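# Slide three sleeves band-down onto separate pins

## Task

Three sleeves will show up. Fit each of them over a different pin with its coloured band at the bottom, then press it down until it rests on the table. A sleeve that lands on the rim of a pin and slides down from there might not count as done.

## Robot and tools

ROBOT. Two arms, left_arm and right_arm, each ending in a five-fingered hand (left_arm has a left hand, the mirror of the right). The bases sit near (-0.054, +0.525, 0) m for left_arm and (-0.006, -0.473, 0) m for right_arm, almost unrotated.

FRAMES. Scene frame: origin at table-top height midway between the bases, +z up, +x out over the table, left_arm on the +y side. Reported positions (metres), quaternions (wxyz) and velocities use this frame and can be off by a few cm. Each hand has a hand point 0.05 m in front of the palm and 0.15 m out from the wrist face. Its +z runs along the straight fingers, +y points out of the palm, and +x runs across the palm away from the thumb on the right hand but toward the thumb on the left hand. Straight fingers reach 0.06 to 0.07 m past the point along +z and sit 0.06 m behind it along -y. A bracket on the little-finger side of the wrist sticks out and can strike things; with fingers level, the wrist can hang below the point and meet the table first.

THE 28-NUMBER ROW (used by execute_actions and move). One flat list covering both arms, every value in [-1, 1]: left dx, dy, dz, rx, ry, rz; left little, ring, middle, index, thumb_bend, thumb_turn, force_limit, speed; then the same fourteen for the right arm. The six pose numbers are an offset, not a pose: they are counted from that arm's Hand target as it stands when the action or move begins, along the Hand target's own axes. 1.0 equals 0.6 m of travel or 180 degrees; rx, ry, rz form a single rotation vector. Sending all six as 0 re-requests the current Hand target; repeating a nonzero offset moves the arm on again. Orientation commands are clipped to within 32 degrees of the measured orientation at each step.

HAND NUMBERS. Fingers and thumb_bend: +1 straight, -1 curled. thumb_turn: +1 beside the palm, -1 opposite the fingers (needed to grip things about 0.035 to 0.065 m thick). force_limit maps -1..+1 to about 0..10 N at the fingertip (0..15 N for both thumb motors). speed rises from nearly zero at -1 to full at +0.48 and above; a full stroke takes 0.49 s. For a soft grip close with speed at -0.94 or lower. There is no 'leave unchanged' value: resend the eight hand numbers you last sent for that hand; if none were sent yet this scene, send hand_measured plus hand_force_limit and hand_speed. To grip harder, raise force_limit and send a target more closed than hand_measured.

TOOLS.
execute_actions(actions, cameras): actions is a list of actions; each action is up to 15 rows, each row one 1/30 s step, and a short action repeats its final row to fill 15 steps. All rows in an action count from the same start pose. Images come back only for an empty list or when cameras names them (["all"] for every one).
move(target, speed, blend, stop_force, zero, blocking, cameras): drives each hand point in a straight line to the offset in target (one row, or up to 15 rows all counted from the same starting Hand targets). speed is m/s (0.002 to 3.6, default 0.25), single or per target. blend is a corner-rounding radius in m. stop_force (3 to 120 N) ends an arm's path when its wrist sensor feels that much push against the motion; do not use it while rotating the hand or when moving away from a contact. zero (default true) re-zeros before the move. blocking=false returns early (not allowed with stop_force). Moves do not avoid obstacles; avoid paths close to an arm's own base.
wait(seconds 0 to 10), stop() to brake a running move, zoom_image(camera, region [x0, y0, x1, y1] pixels, at most 504 by 504), show_instructions() for reference pages, zero_wrist_force(arm), finished_scene(scene: the current scene's number) to end it.
Cameras: cam_head_left, cam_head_right, cam_high, cam_left_wrist, cam_right_wrist, each 672x504.

RESULTS. Each reply gives per arm the hand point position, quaternion, velocities and Hand target (the last commanded pose, from which the next offset counts; the hand often rests slightly short of it). Hand lines list six values in motor order: hand_measured (position on the command scale), hand_stopped_by (moving, target, force, stalled, fault) and hand_load_n (fingertip load, positive pushing open; near 0 means the grip was lost). Wrist force and torque are in the hand's own axes. The move line reports the ending (done, off_target, moving, held, fault) and limits such as paced or held.

CAUTIONS. A stiff arm pushed even slightly past a firm contact can trip a fault: 150 N (roughly) of outside force, or contact torque above 133 N m on the big joints or about 20 N m on the wrists, stops the arm for 10 s. Motors reaching 85 C stop the arm for 30 s or more; holding loads or straining toward unreachable poses heats them. Keep the hands from pressing or closing on each other. Move slowly near contact, do not drop sleeves from height or release them while moving, never let anything leave the table, and finish only when all three sleeves sit fully down, band down, on separate pins.

Each tool is called after "Call:" by a JSON object that holds its "name" and its "arguments", one argument or row to a line.

Reference images:

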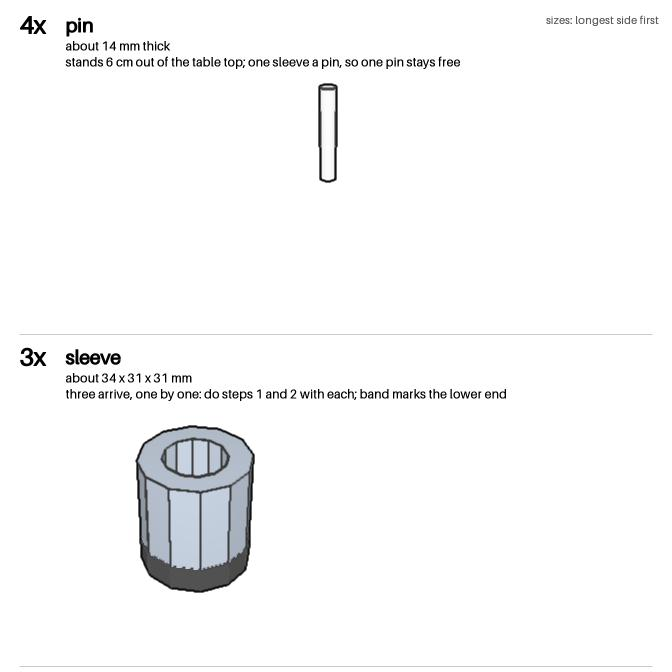

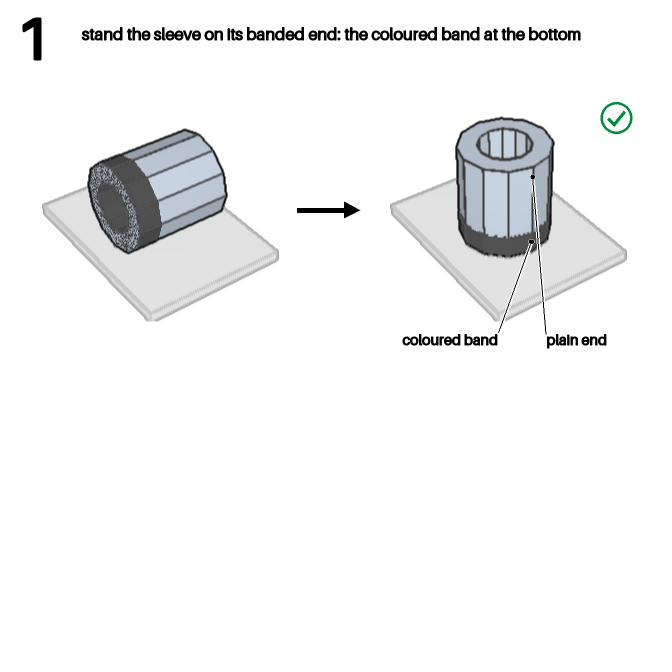

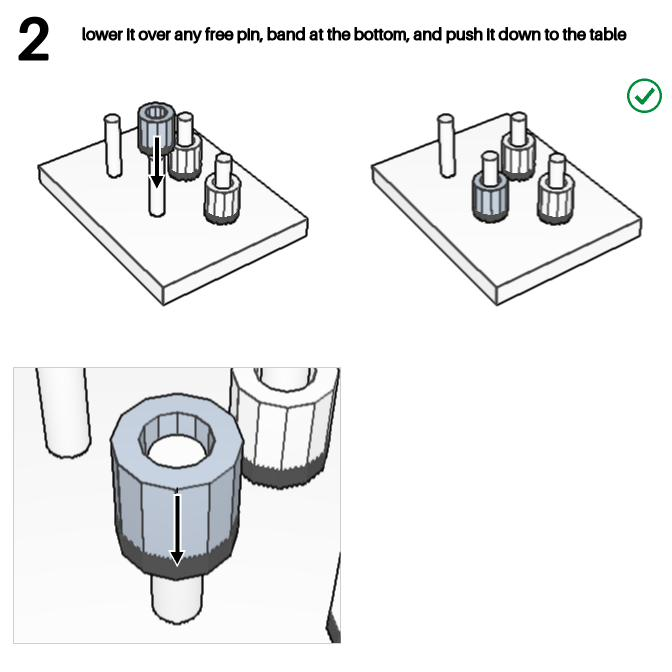

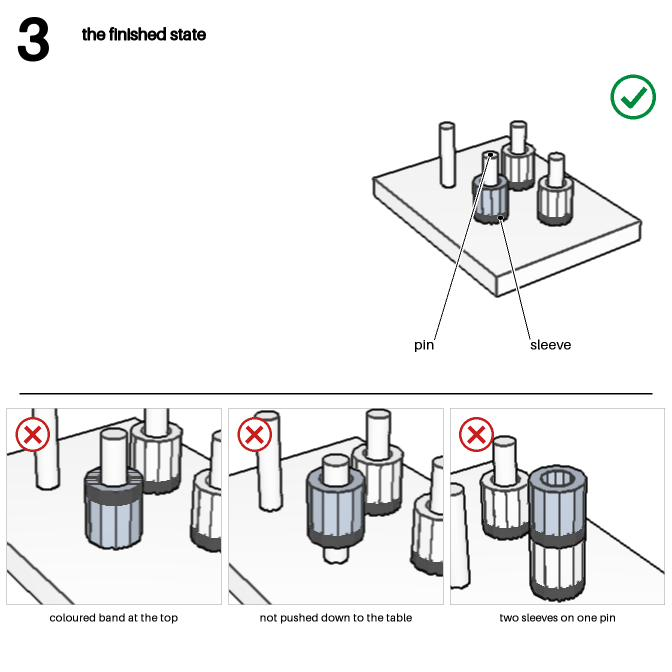

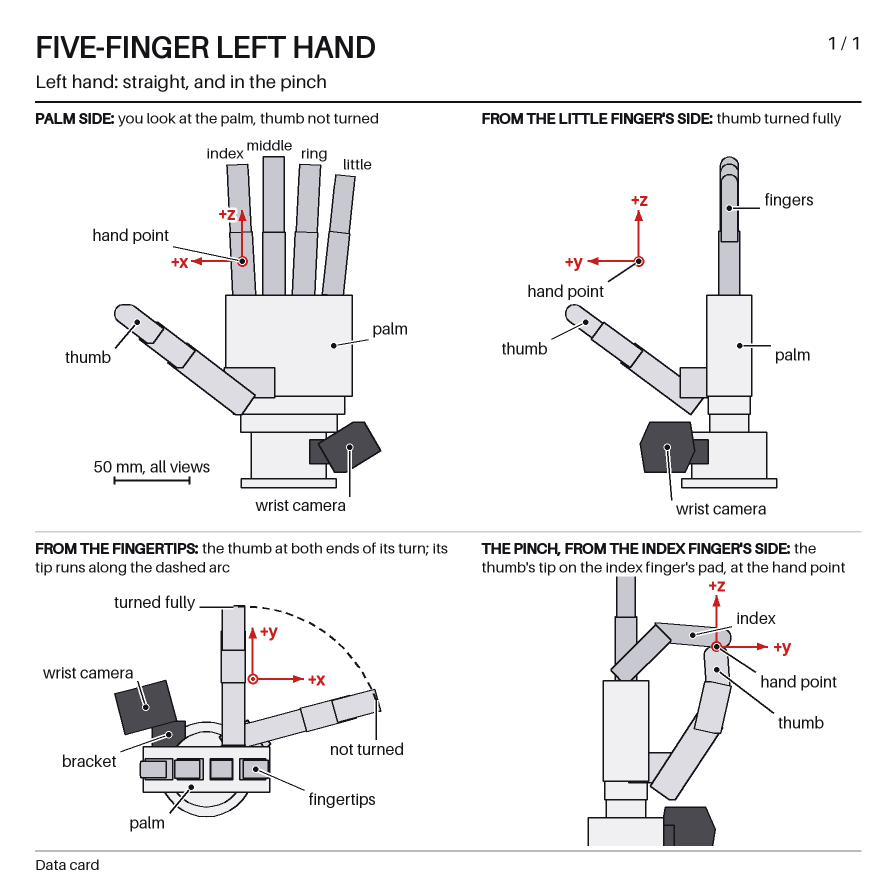

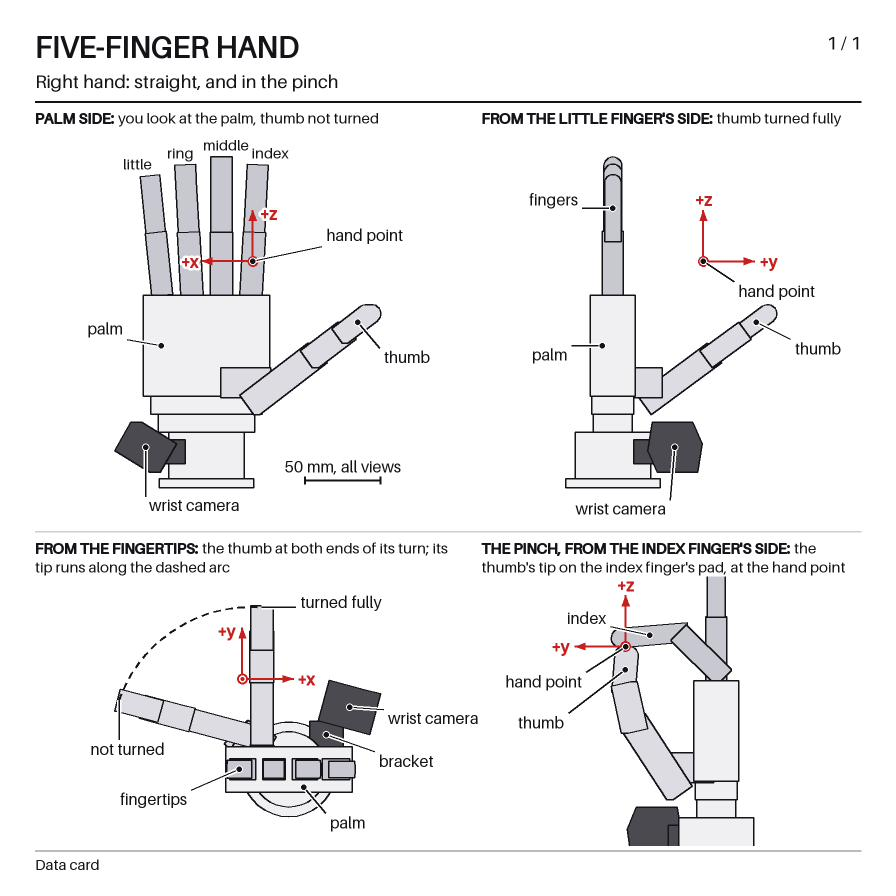

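## Session

Call:
{"name": "execute_actions", "arguments": {
  "actions": []
}}

Scene clock: 0.00 s.
left_arm: end_effector_position=(+0.4848, +0.2330, +0.1559) hand_measured=(+1.000, +1.000, +1.000, +1.000, +1.000, +1.000) hand_load_n=(-0.5, +0.0, +0.0, +0.0, +0.0, +0.0) hand_stopped_by=(target, target, target, target, target, target) hand_force_limit=0.00 hand_speed=-0.80 end_effector_quat_wxyz=(+0.191, +0.880, -0.241, +0.361) | right_arm: end_effector_position=(+0.1308, +0.1739, +0.1630) hand_measured=(+1.000, +1.000, +1.000, +1.000, +1.000, +1.000) hand_load_n=(+0.0, +0.0, +0.0, +0.0, +0.0, +0.0) hand_stopped_by=(target, target, target, target, target, target) hand_force_limit=0.00 hand_speed=-0.80 end_effector_quat_wxyz=(-0.417, +0.635, -0.387, +0.523)
Joint positions: left_arm=[3.195 -1.946 -1.751 2.78 -0.995 1.968] | right_arm=[1.493 -0.836 1.19 0.183 2.934 -2.964]
Joint velocities: within noise
Joint torques (N m): no reading
Motor temperatures (°C): left_arm=[28 33 38 44 33 34] | right_arm=[34 35 36 41 42 38]
Wrist force (N): no reading
Wrist torque (N m): no reading
Wrist force, peak (N): no reading
Hand target: left_arm +0.4848, +0.2330, +0.1559; +0.191, +0.880, -0.241, +0.361 | right_arm +0.1308, +0.1739, +0.1630; -0.417, +0.635, -0.387, +0.523

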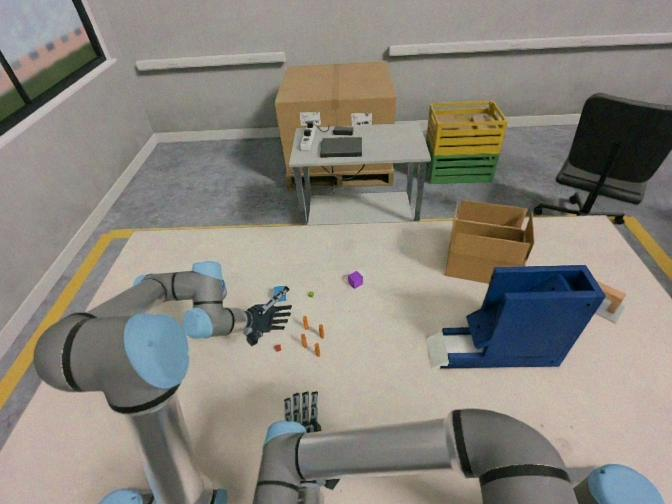

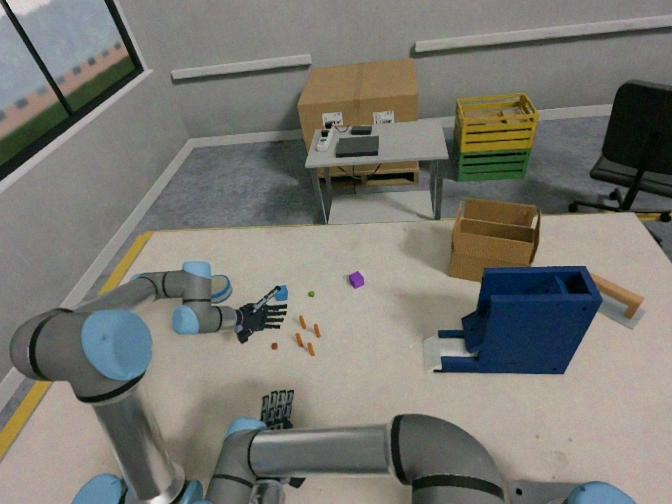

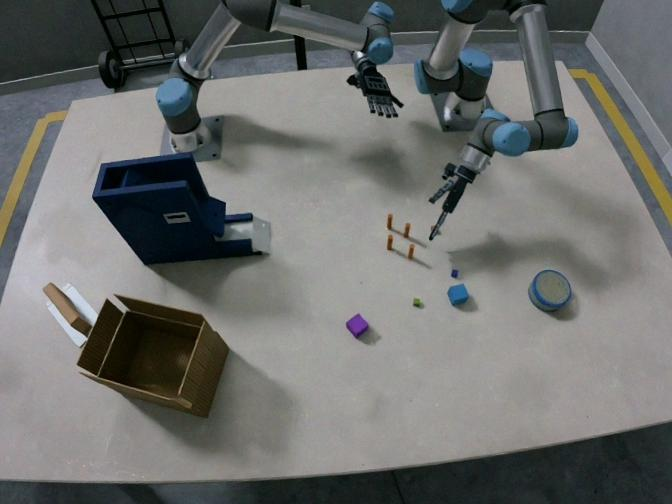

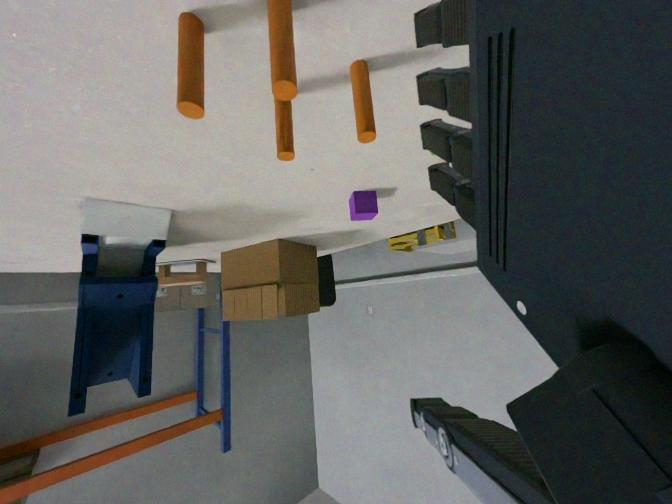

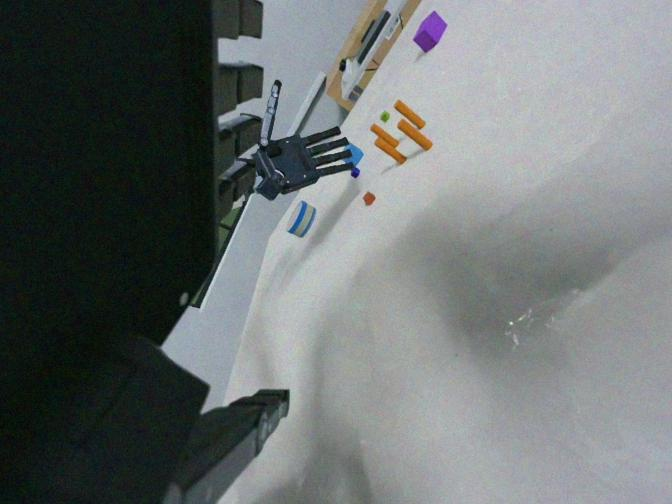

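Call:
{"name": "zoom_image", "arguments": {
  "camera": "cam_high",
  "region": [340, 160, 520, 320]
}}

Call:
{"name": "zoom_image", "arguments": {
  "camera": "cam_high",
  "region": [70, 130, 310, 310]
}}

Call:
{"name": "zoom_image", "arguments": {
  "camera": "cam_head_left",
  "region": [200, 240, 400, 400]
}}

Call:
{"name": "zoom_image", "arguments": {
  "camera": "cam_head_left",
  "region": [400, 190, 660, 390]
}}

Scaled by 2.800 from the camera's 672x504 image, which has a finer 960x720 frame.

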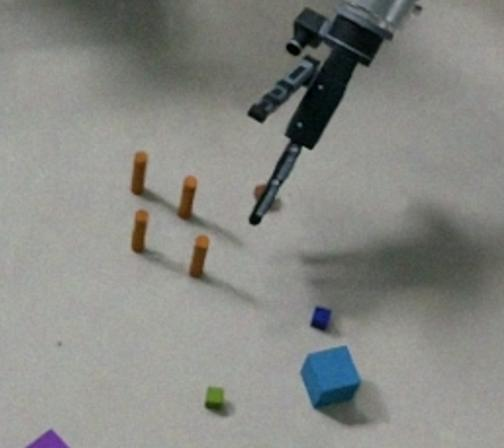

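Scaled by 2.100 from the camera's 672x504 image, which has a finer 960x720 frame.

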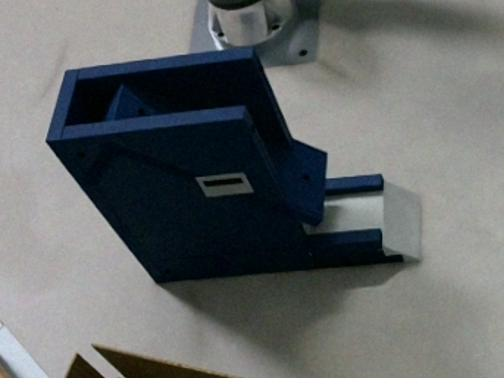

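Scaled by 2.520 from the camera's 672x504 image, which has a finer 960x720 frame.

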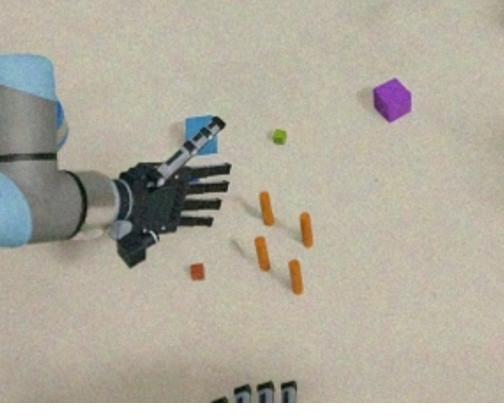

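Scaled by 1.938 from the camera's 672x504 image, which has a finer 960x720 frame.

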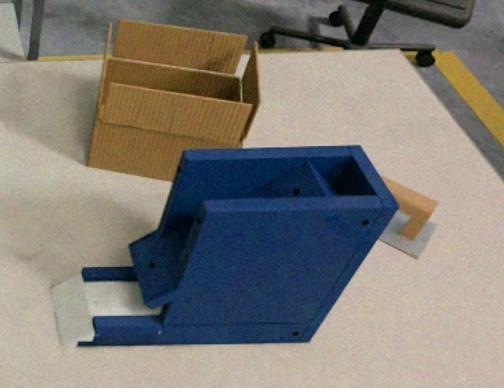

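Call:
{"name": "wait", "arguments": {
  "seconds": 1,
  "cameras": ["all"]
}}

Scene clock: 10.37 s.
left_arm: end_effector_position=(+0.4848, +0.2330, +0.1559) hand_measured=(+1.000, +1.000, +1.000, +1.000, +1.000, +1.000) hand_load_n=(+0.5, +0.5, +0.0, +0.0, +0.0, +0.0) hand_stopped_by=(target, target, target, target, target, target) hand_force_limit=0.00 hand_speed=-0.80 end_effector_quat_wxyz=(+0.191, +0.880, -0.241, +0.361) | right_arm: end_effector_position=(+0.1308, +0.1739, +0.1630) hand_measured=(+1.000, +1.000, +1.000, +1.000, +1.000, +1.000) hand_load_n=(+0.0, +0.0, +0.0, +0.0, +0.0, +0.0) hand_stopped_by=(target, target, target, target, target, target) hand_force_limit=0.00 hand_speed=-0.80 end_effector_quat_wxyz=(-0.417, +0.635, -0.387, +0.523)
Joint positions: left_arm=[3.195 -1.946 -1.751 2.78 -0.995 1.968] | right_arm=[1.493 -0.836 1.19 0.183 2.934 -2.964]
Joint torques (N m): left_arm=[-0.26 45.34 20.62 -2.2 0.7 -0.22] | right_arm=[0.31 -58.31 -23.02 1.61 1.23 -0.02]
Wrist force (N): left_arm=[0.1 -0.2 0.0] | right_arm=[0.2 0.1 0.1]
Wrist torque (N m): left_arm=[-0.04 -0.02 0.02] | right_arm=[0.01 -0.04 0.02]
Wrist force, peak (N): left_arm=[0.4 0.3 -0.2] | right_arm=[0.2 -0.1 -0.6]
Hand target: left_arm +0.4848, +0.2330, +0.1559; +0.191, +0.880, -0.241, +0.361 | right_arm +0.1308, +0.1739, +0.1630; -0.417, +0.635, -0.387, +0.523
wait: 1.00 s; at rest from the start

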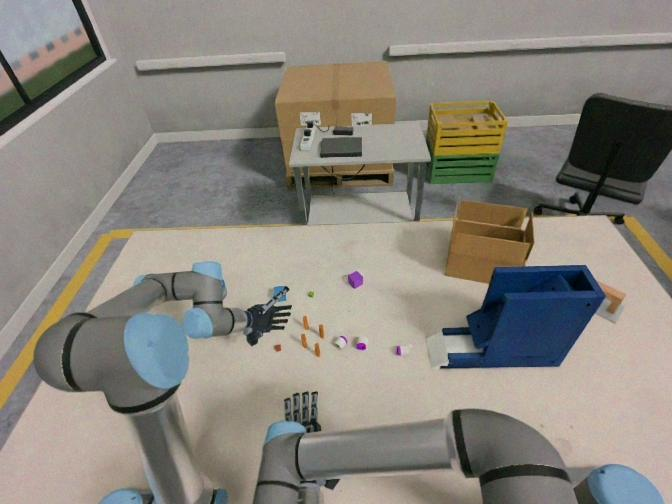

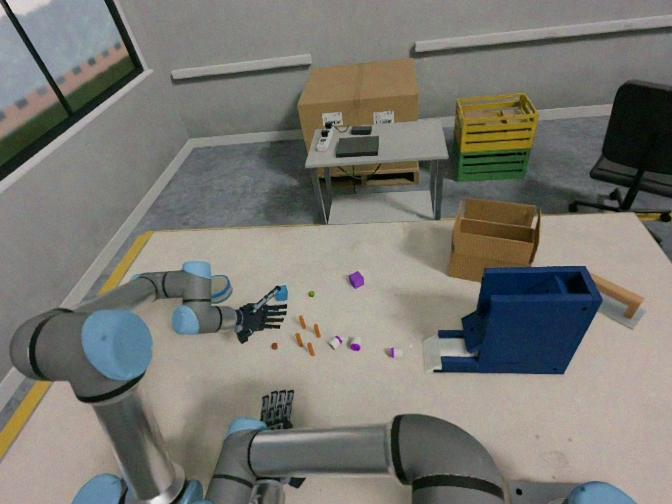

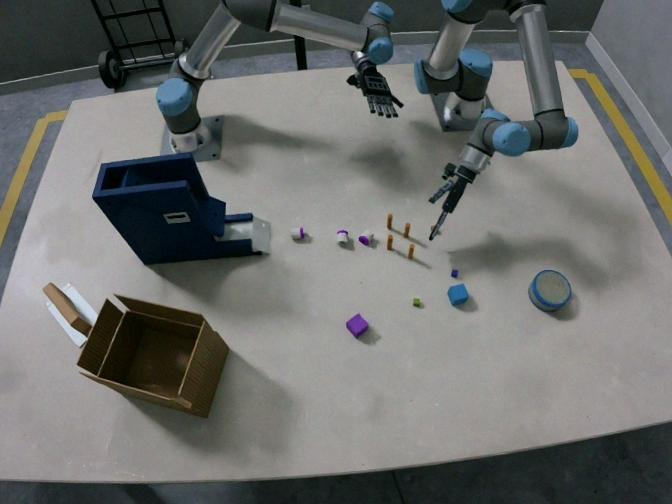

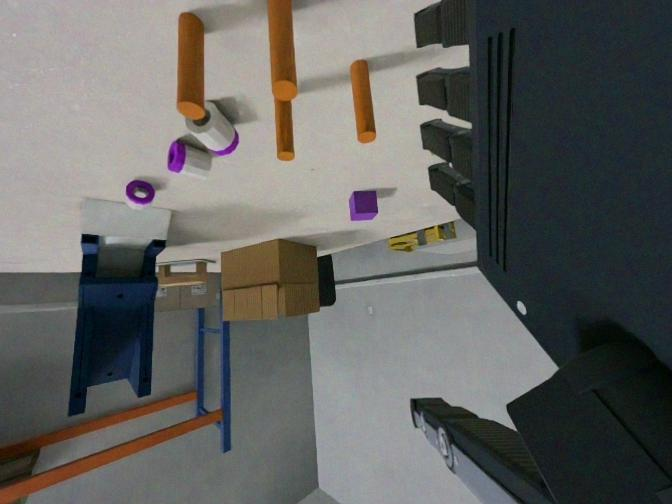

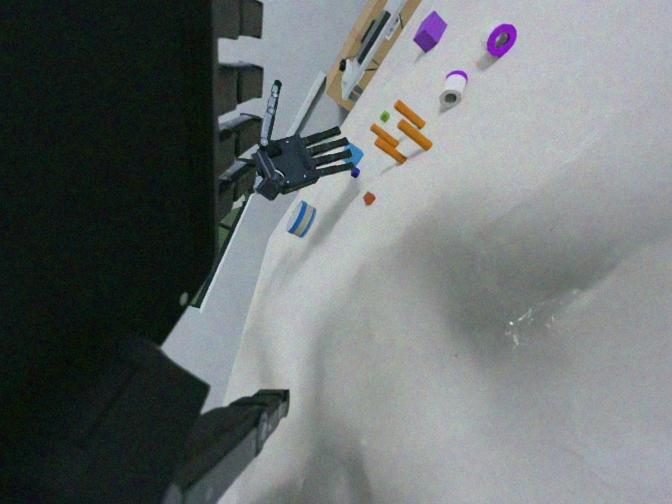

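Call:
{"name": "wait", "arguments": {
  "seconds": 1,
  "cameras": ["all"]
}}

Call:
{"name": "zoom_image", "arguments": {
  "camera": "cam_high",
  "region": [270, 190, 430, 290]
}}

Call:
{"name": "zoom_image", "arguments": {
  "camera": "cam_head_left",
  "region": [260, 290, 440, 410]
}}

Call:
{"name": "zoom_image", "arguments": {
  "camera": "cam_left_wrist",
  "region": [60, 0, 420, 260]
}}

Call:
{"name": "zoom_image", "arguments": {
  "camera": "cam_right_wrist",
  "region": [330, 0, 540, 220]
}}

Scene clock: 13.50 s.
left_arm: end_effector_position=(+0.4848, +0.2330, +0.1559) hand_measured=(+1.000, +1.000, +1.000, +1.000, +1.000, +1.000) hand_load_n=(+0.0, +0.0, +0.0, -0.5, +0.0, +0.0) hand_stopped_by=(target, target, target, target, target, target) hand_force_limit=0.00 hand_speed=-0.80 end_effector_quat_wxyz=(+0.191, +0.880, -0.241, +0.361) | right_arm: end_effector_position=(+0.1308, +0.1739, +0.1630) hand_measured=(+1.000, +1.000, +1.000, +1.000, +1.000, +1.000) hand_load_n=(+0.0, +0.0, +0.0, +0.0, +0.0, +0.0) hand_stopped_by=(target, target, target, target, target, target) hand_force_limit=0.00 hand_speed=-0.80 end_effector_quat_wxyz=(-0.417, +0.635, -0.387, +0.523)
Joint positions: left_arm=[3.195 -1.946 -1.751 2.78 -0.995 1.968] | right_arm=[1.493 -0.836 1.19 0.183 2.934 -2.964]
Joint torques (N m): left_arm=[0.3 45.76 21.31 -2.23 0.8 -0.07] | right_arm=[-0.46 -58.89 -23.15 1.63 1.26 -0.06]
Wrist force (N): left_arm=[0.2 0.1 -0.3] | right_arm=[0.1 0.0 0.1]
Wrist torque (N m): left_arm=[0.03 -0.04 0.01] | right_arm=[0.00 -0.02 0.01]
Wrist force, peak (N): left_arm=[0.1 -0.1 -0.5] | right_arm=[0.0 -0.3 0.2]
Hand target: left_arm +0.4848, +0.2330, +0.1559; +0.191, +0.880, -0.241, +0.361 | right_arm +0.1308, +0.1739, +0.1630; -0.417, +0.635, -0.387, +0.523
wait: 1.00 s; at rest from the start

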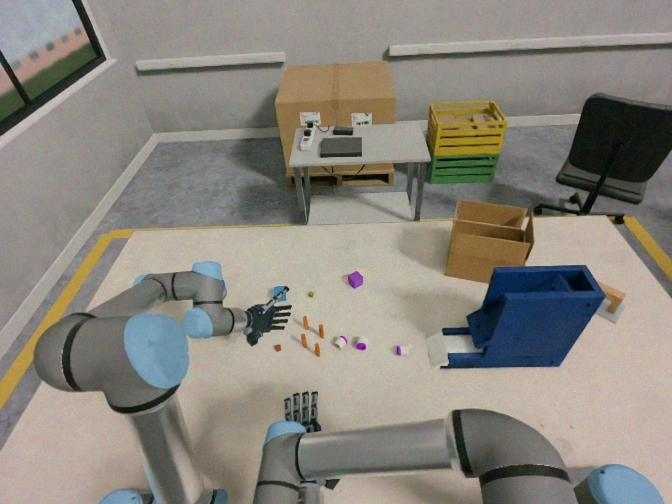

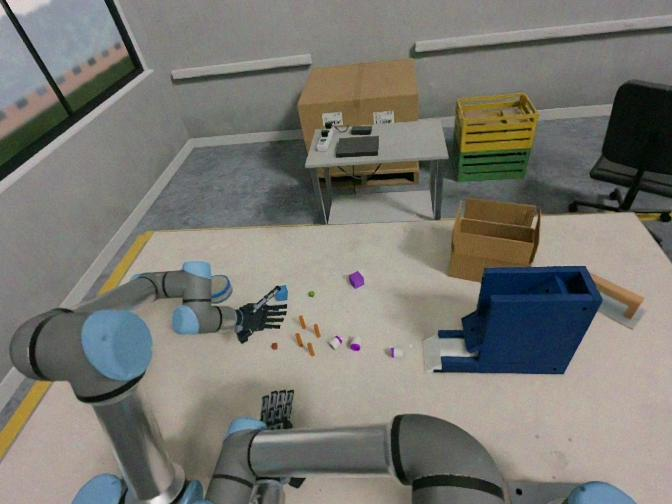

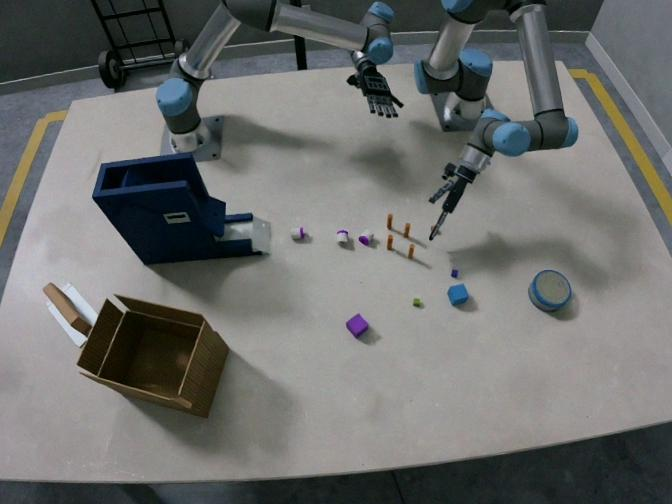

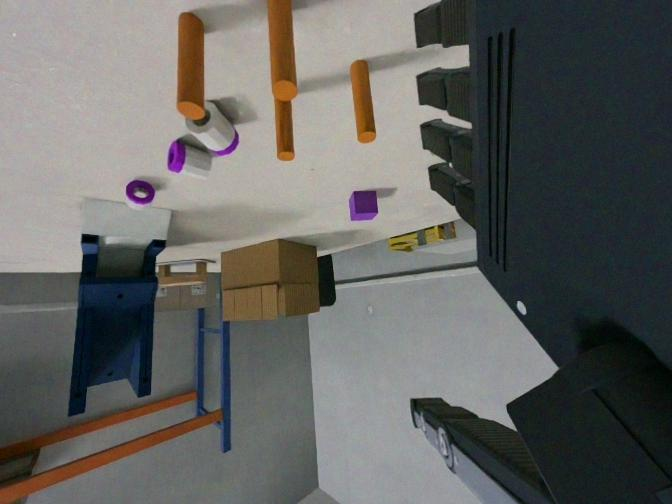

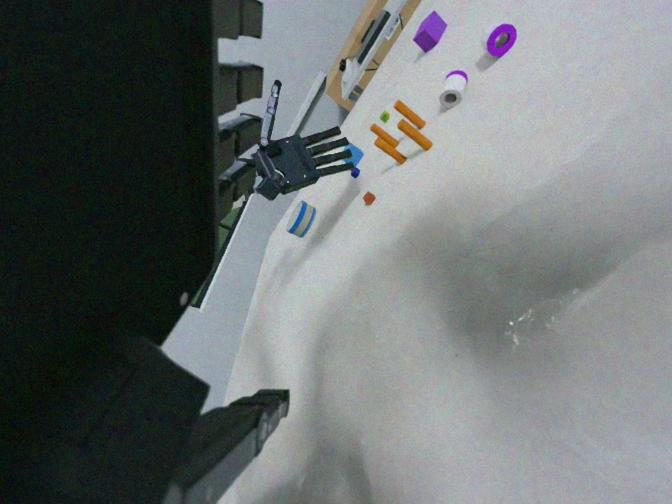

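Scaled by 3.150 from the camera's 672x504 image, which has a finer 960x720 frame.

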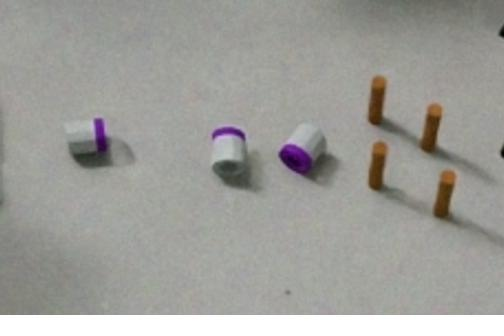

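Scaled by 2.800 from the camera's 672x504 image, which has a finer 960x720 frame.

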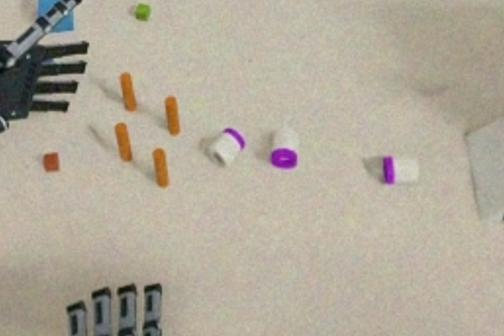

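Scaled by 1.400 from the camera's 672x504 image, which has a finer 960x720 frame.

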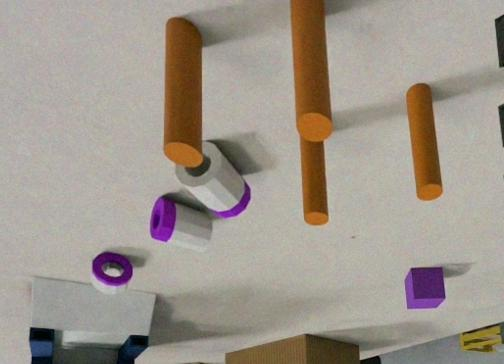

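Scaled by 2.291 from the camera's 672x504 image, which has a finer 960x720 frame.

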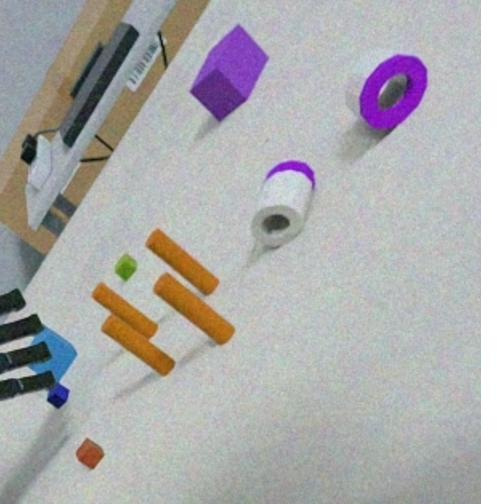

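Call:
{"name": "move", "arguments": {
  "target": [0,0,0,0,0,0, -1,-1,0.3,0.3,1,-1,-0.2,0.0, 0,0,0,0,0,0, -1,-1,0.3,0.3,1,-1,-0.2,0.0],
  "cameras": ["all"]
}}

Scene clock: 52.60 s.
left_arm: end_effector_position=(+0.4848, +0.2330, +0.1559) hand_measured=(-1.000, -1.000, +0.300, +0.300, +1.000, -1.000) hand_load_n=(+0.0, +0.0, +0.0, +0.0, +0.0, +0.0) hand_stopped_by=(target, target, target, target, target, target) hand_force_limit=-0.20 hand_speed=0.00 end_effector_quat_wxyz=(+0.191, +0.880, -0.241, +0.361) | right_arm: end_effector_position=(+0.1308, +0.1739, +0.1630) hand_measured=(-1.000, -1.000, +0.300, +0.300, +1.000, -1.000) hand_load_n=(+0.0, +0.5, +0.0, +0.0, -0.5, +0.0) hand_stopped_by=(target, target, target, target, target, target) hand_force_limit=-0.20 hand_speed=0.00 end_effector_quat_wxyz=(-0.417, +0.635, -0.387, +0.523)
Joint positions: left_arm=[3.195 -1.946 -1.751 2.78 -0.995 1.968] | right_arm=[1.493 -0.836 1.19 0.183 2.934 -2.964]
Joint torques (N m): left_arm=[3.13 48.32 23.37 -3.25 1.38 -0.26] | right_arm=[0.39 -62.81 -27.53 2.09 1.24 -0.07]
Wrist force (N): left_arm=[0.2 -0.1 -0.3] | right_arm=[0.3 0.2 0.0]
Wrist torque (N m): left_arm=[0.01 -0.03 0.03] | right_arm=[0.05 -0.04 0.05]
Wrist force, peak (N): left_arm=[0.0 -0.1 -0.6] | right_arm=[0.5 0.2 -0.2]
Hand target: left_arm +0.4848, +0.2330, +0.1559; +0.191, +0.880, -0.241, +0.361 | right_arm +0.1308, +0.1739, +0.1630; -0.417, +0.635, -0.387, +0.523
Off the commanded pose: left_arm 0.000 m, 0 deg | right_arm 0.000 m, 0 deg.
move: done

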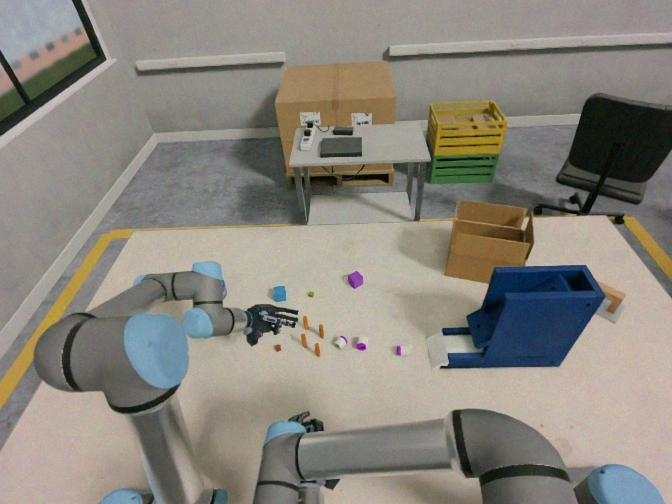

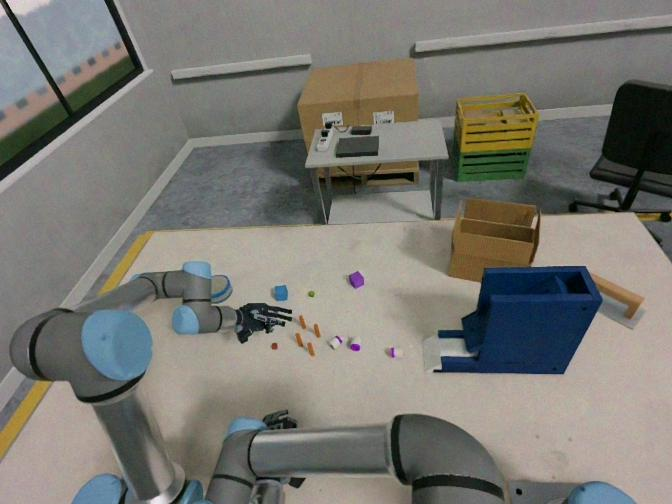

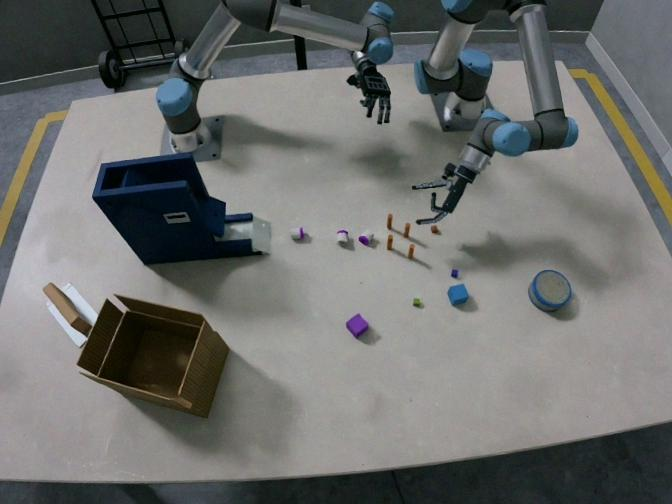

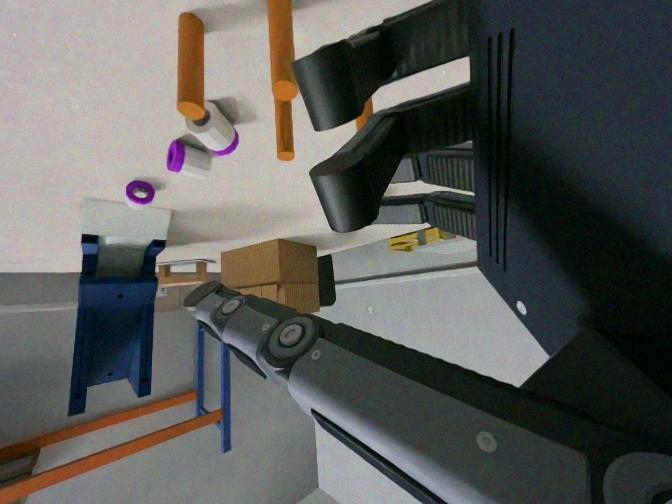

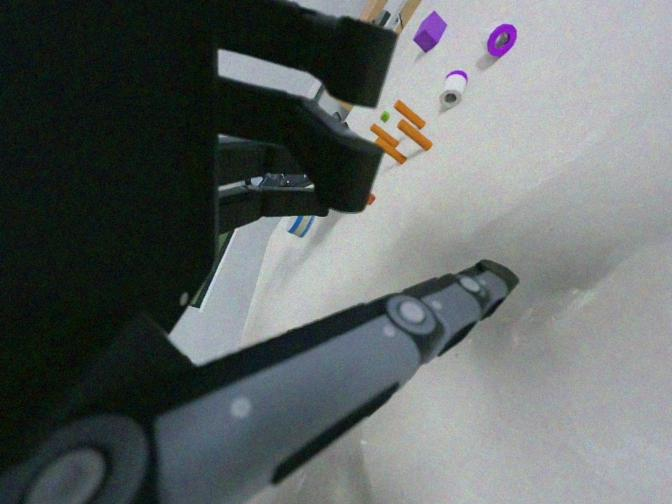

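Call:
{"name": "zoom_image", "arguments": {
  "camera": "cam_high",
  "region": [130, 40, 510, 240]
}}

Call:
{"name": "zoom_image", "arguments": {
  "camera": "cam_high",
  "region": [330, 60, 530, 280]
}}

Call:
{"name": "zoom_image", "arguments": {
  "camera": "cam_head_left",
  "region": [160, 240, 440, 450]
}}

Call:
{"name": "zoom_image", "arguments": {
  "camera": "cam_head_right",
  "region": [160, 240, 440, 450]
}}

Call:
{"name": "zoom_image", "arguments": {
  "camera": "cam_right_wrist",
  "region": [200, 0, 600, 400]
}}

Scaled by 1.326 from the camera's 672x504 image, which has a finer 960x720 frame.

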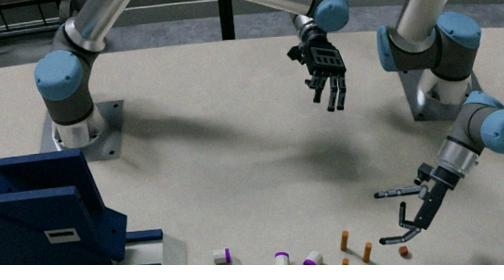

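Scaled by 2.291 from the camera's 672x504 image, which has a finer 960x720 frame.

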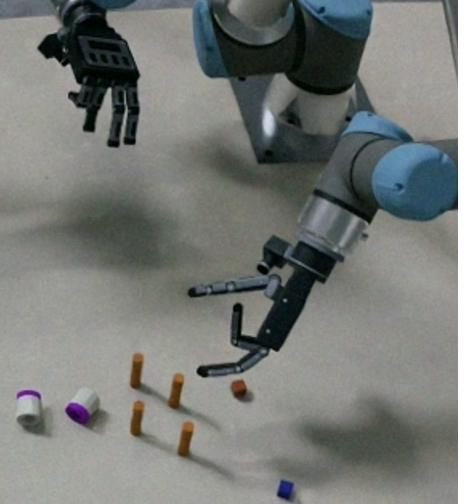

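Scaled by 1.800 from the camera's 672x504 image, which has a finer 960x720 frame.

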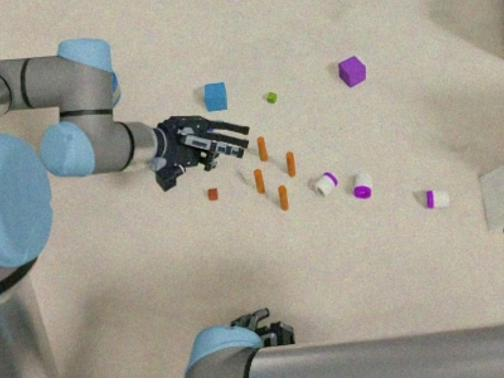

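Scaled by 1.800 from the camera's 672x504 image, which has a finer 960x720 frame.

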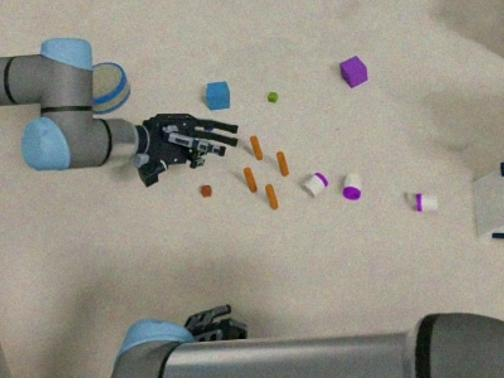

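Scaled by 1.260 from the camera's 672x504 image, which has a finer 960x720 frame.

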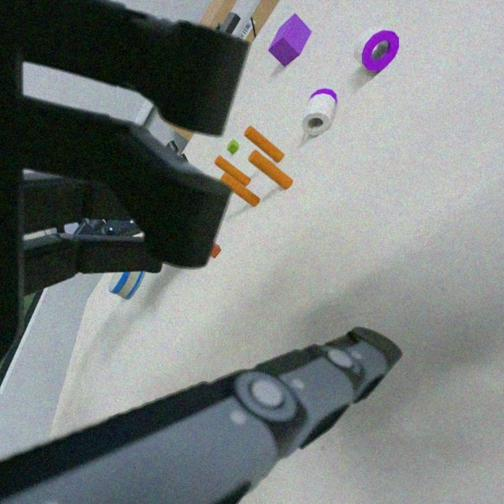

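Call:
{"name": "move", "arguments": {
  "target": [0,0,0,0,0,0, 1,1,1,1,1,1,-0.2,0.0, 0.4925,0.0748,0.3477,-0.176,0.0073,0.1235, 1,1,0.3,0.3,1,-1,-0.2,0.0],
  "cameras": ["all"]
}}

Scene clock: 118.30 s.
left_arm: end_effector_position=(+0.4848, +0.2330, +0.1559) hand_measured=(+1.000, +1.000, +1.000, +1.000, +1.000, +1.000) hand_load_n=(+0.0, +0.0, +0.0, +0.0, +0.0, +0.0) hand_stopped_by=(target, target, target, target, target, target) hand_force_limit=-0.20 hand_speed=0.00 end_effector_quat_wxyz=(+0.191, +0.880, -0.241, +0.361) | right_arm: end_effector_position=(+0.3799, -0.0897, +0.2001) hand_measured=(+1.000, +1.000, +0.300, +0.300, +1.000, -1.000) hand_load_n=(+0.0, +0.0, +0.0, +0.0, +0.0, +0.0) hand_stopped_by=(target, target, target, target, target, target) hand_force_limit=-0.20 hand_speed=0.00 end_effector_quat_wxyz=(-0.317, +0.633, -0.632, +0.316)
Joint positions: left_arm=[3.195 -1.946 -1.751 2.78 -0.995 1.968] | right_arm=[0.657 -1.366 1.646 0.487 2.099 -2.689]
Joint torques (N m): left_arm=[2.23 51.39 29 -4.11 1.87 -0.16] | right_arm=[-6.87 -26.89 -16.04 0.14 -0.75 0.93]
Wrist force (N): left_arm=[0.0 0.0 -0.1] | right_arm=[0.0 0.1 -2.1]
Wrist torque (N m): left_arm=[0.01 -0.02 0.01] | right_arm=[0.23 -0.14 0.02]
Wrist force, peak (N): left_arm=[0.4 -0.1 -0.5] | right_arm=[2.1 -1.4 -1.0]
Hand target: left_arm +0.4848, +0.2330, +0.1559; +0.191, +0.880, -0.241, +0.361 | right_arm +0.3798, -0.0897, +0.2000; -0.317, +0.633, -0.632, +0.316
Off the commanded pose: left_arm 0.000 m, 0 deg | right_arm 0.000 m, 0 deg.
move: done

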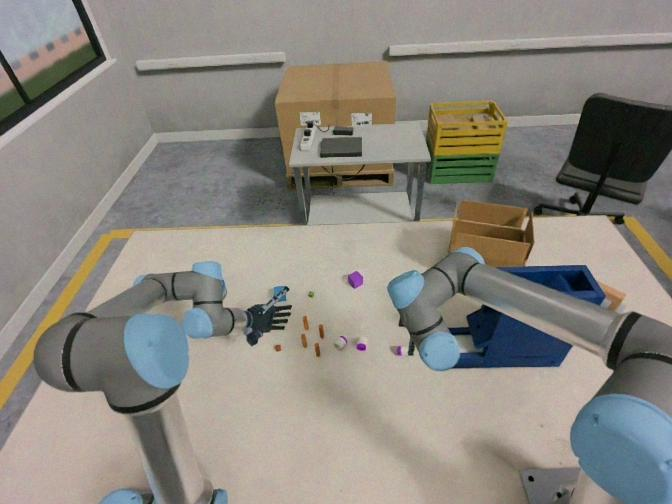

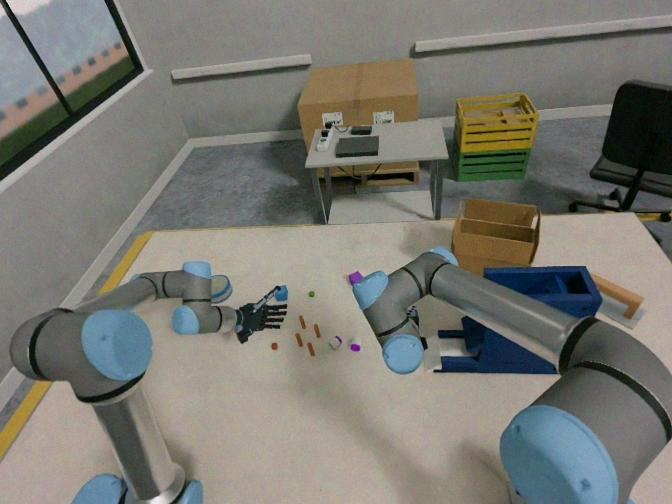

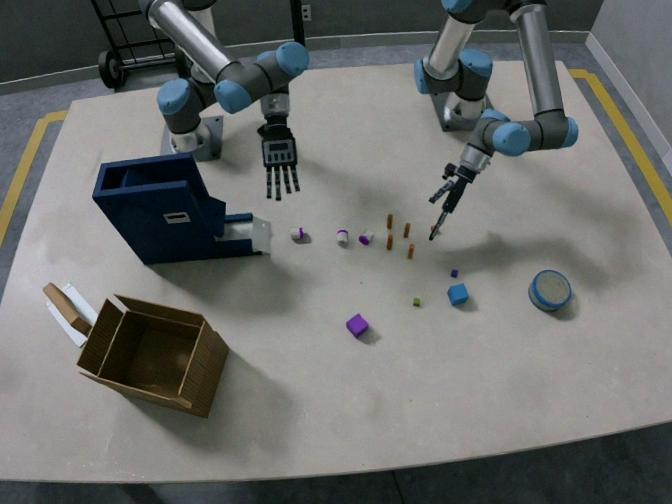

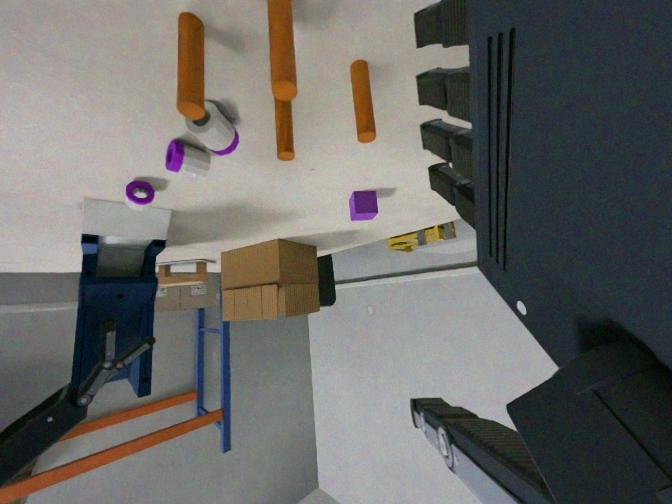

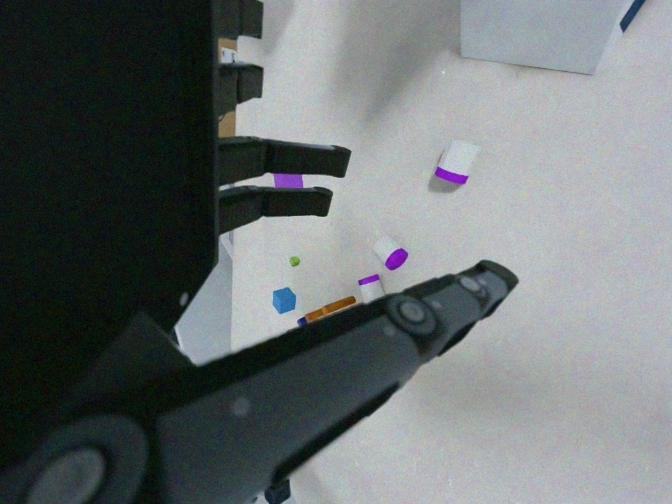

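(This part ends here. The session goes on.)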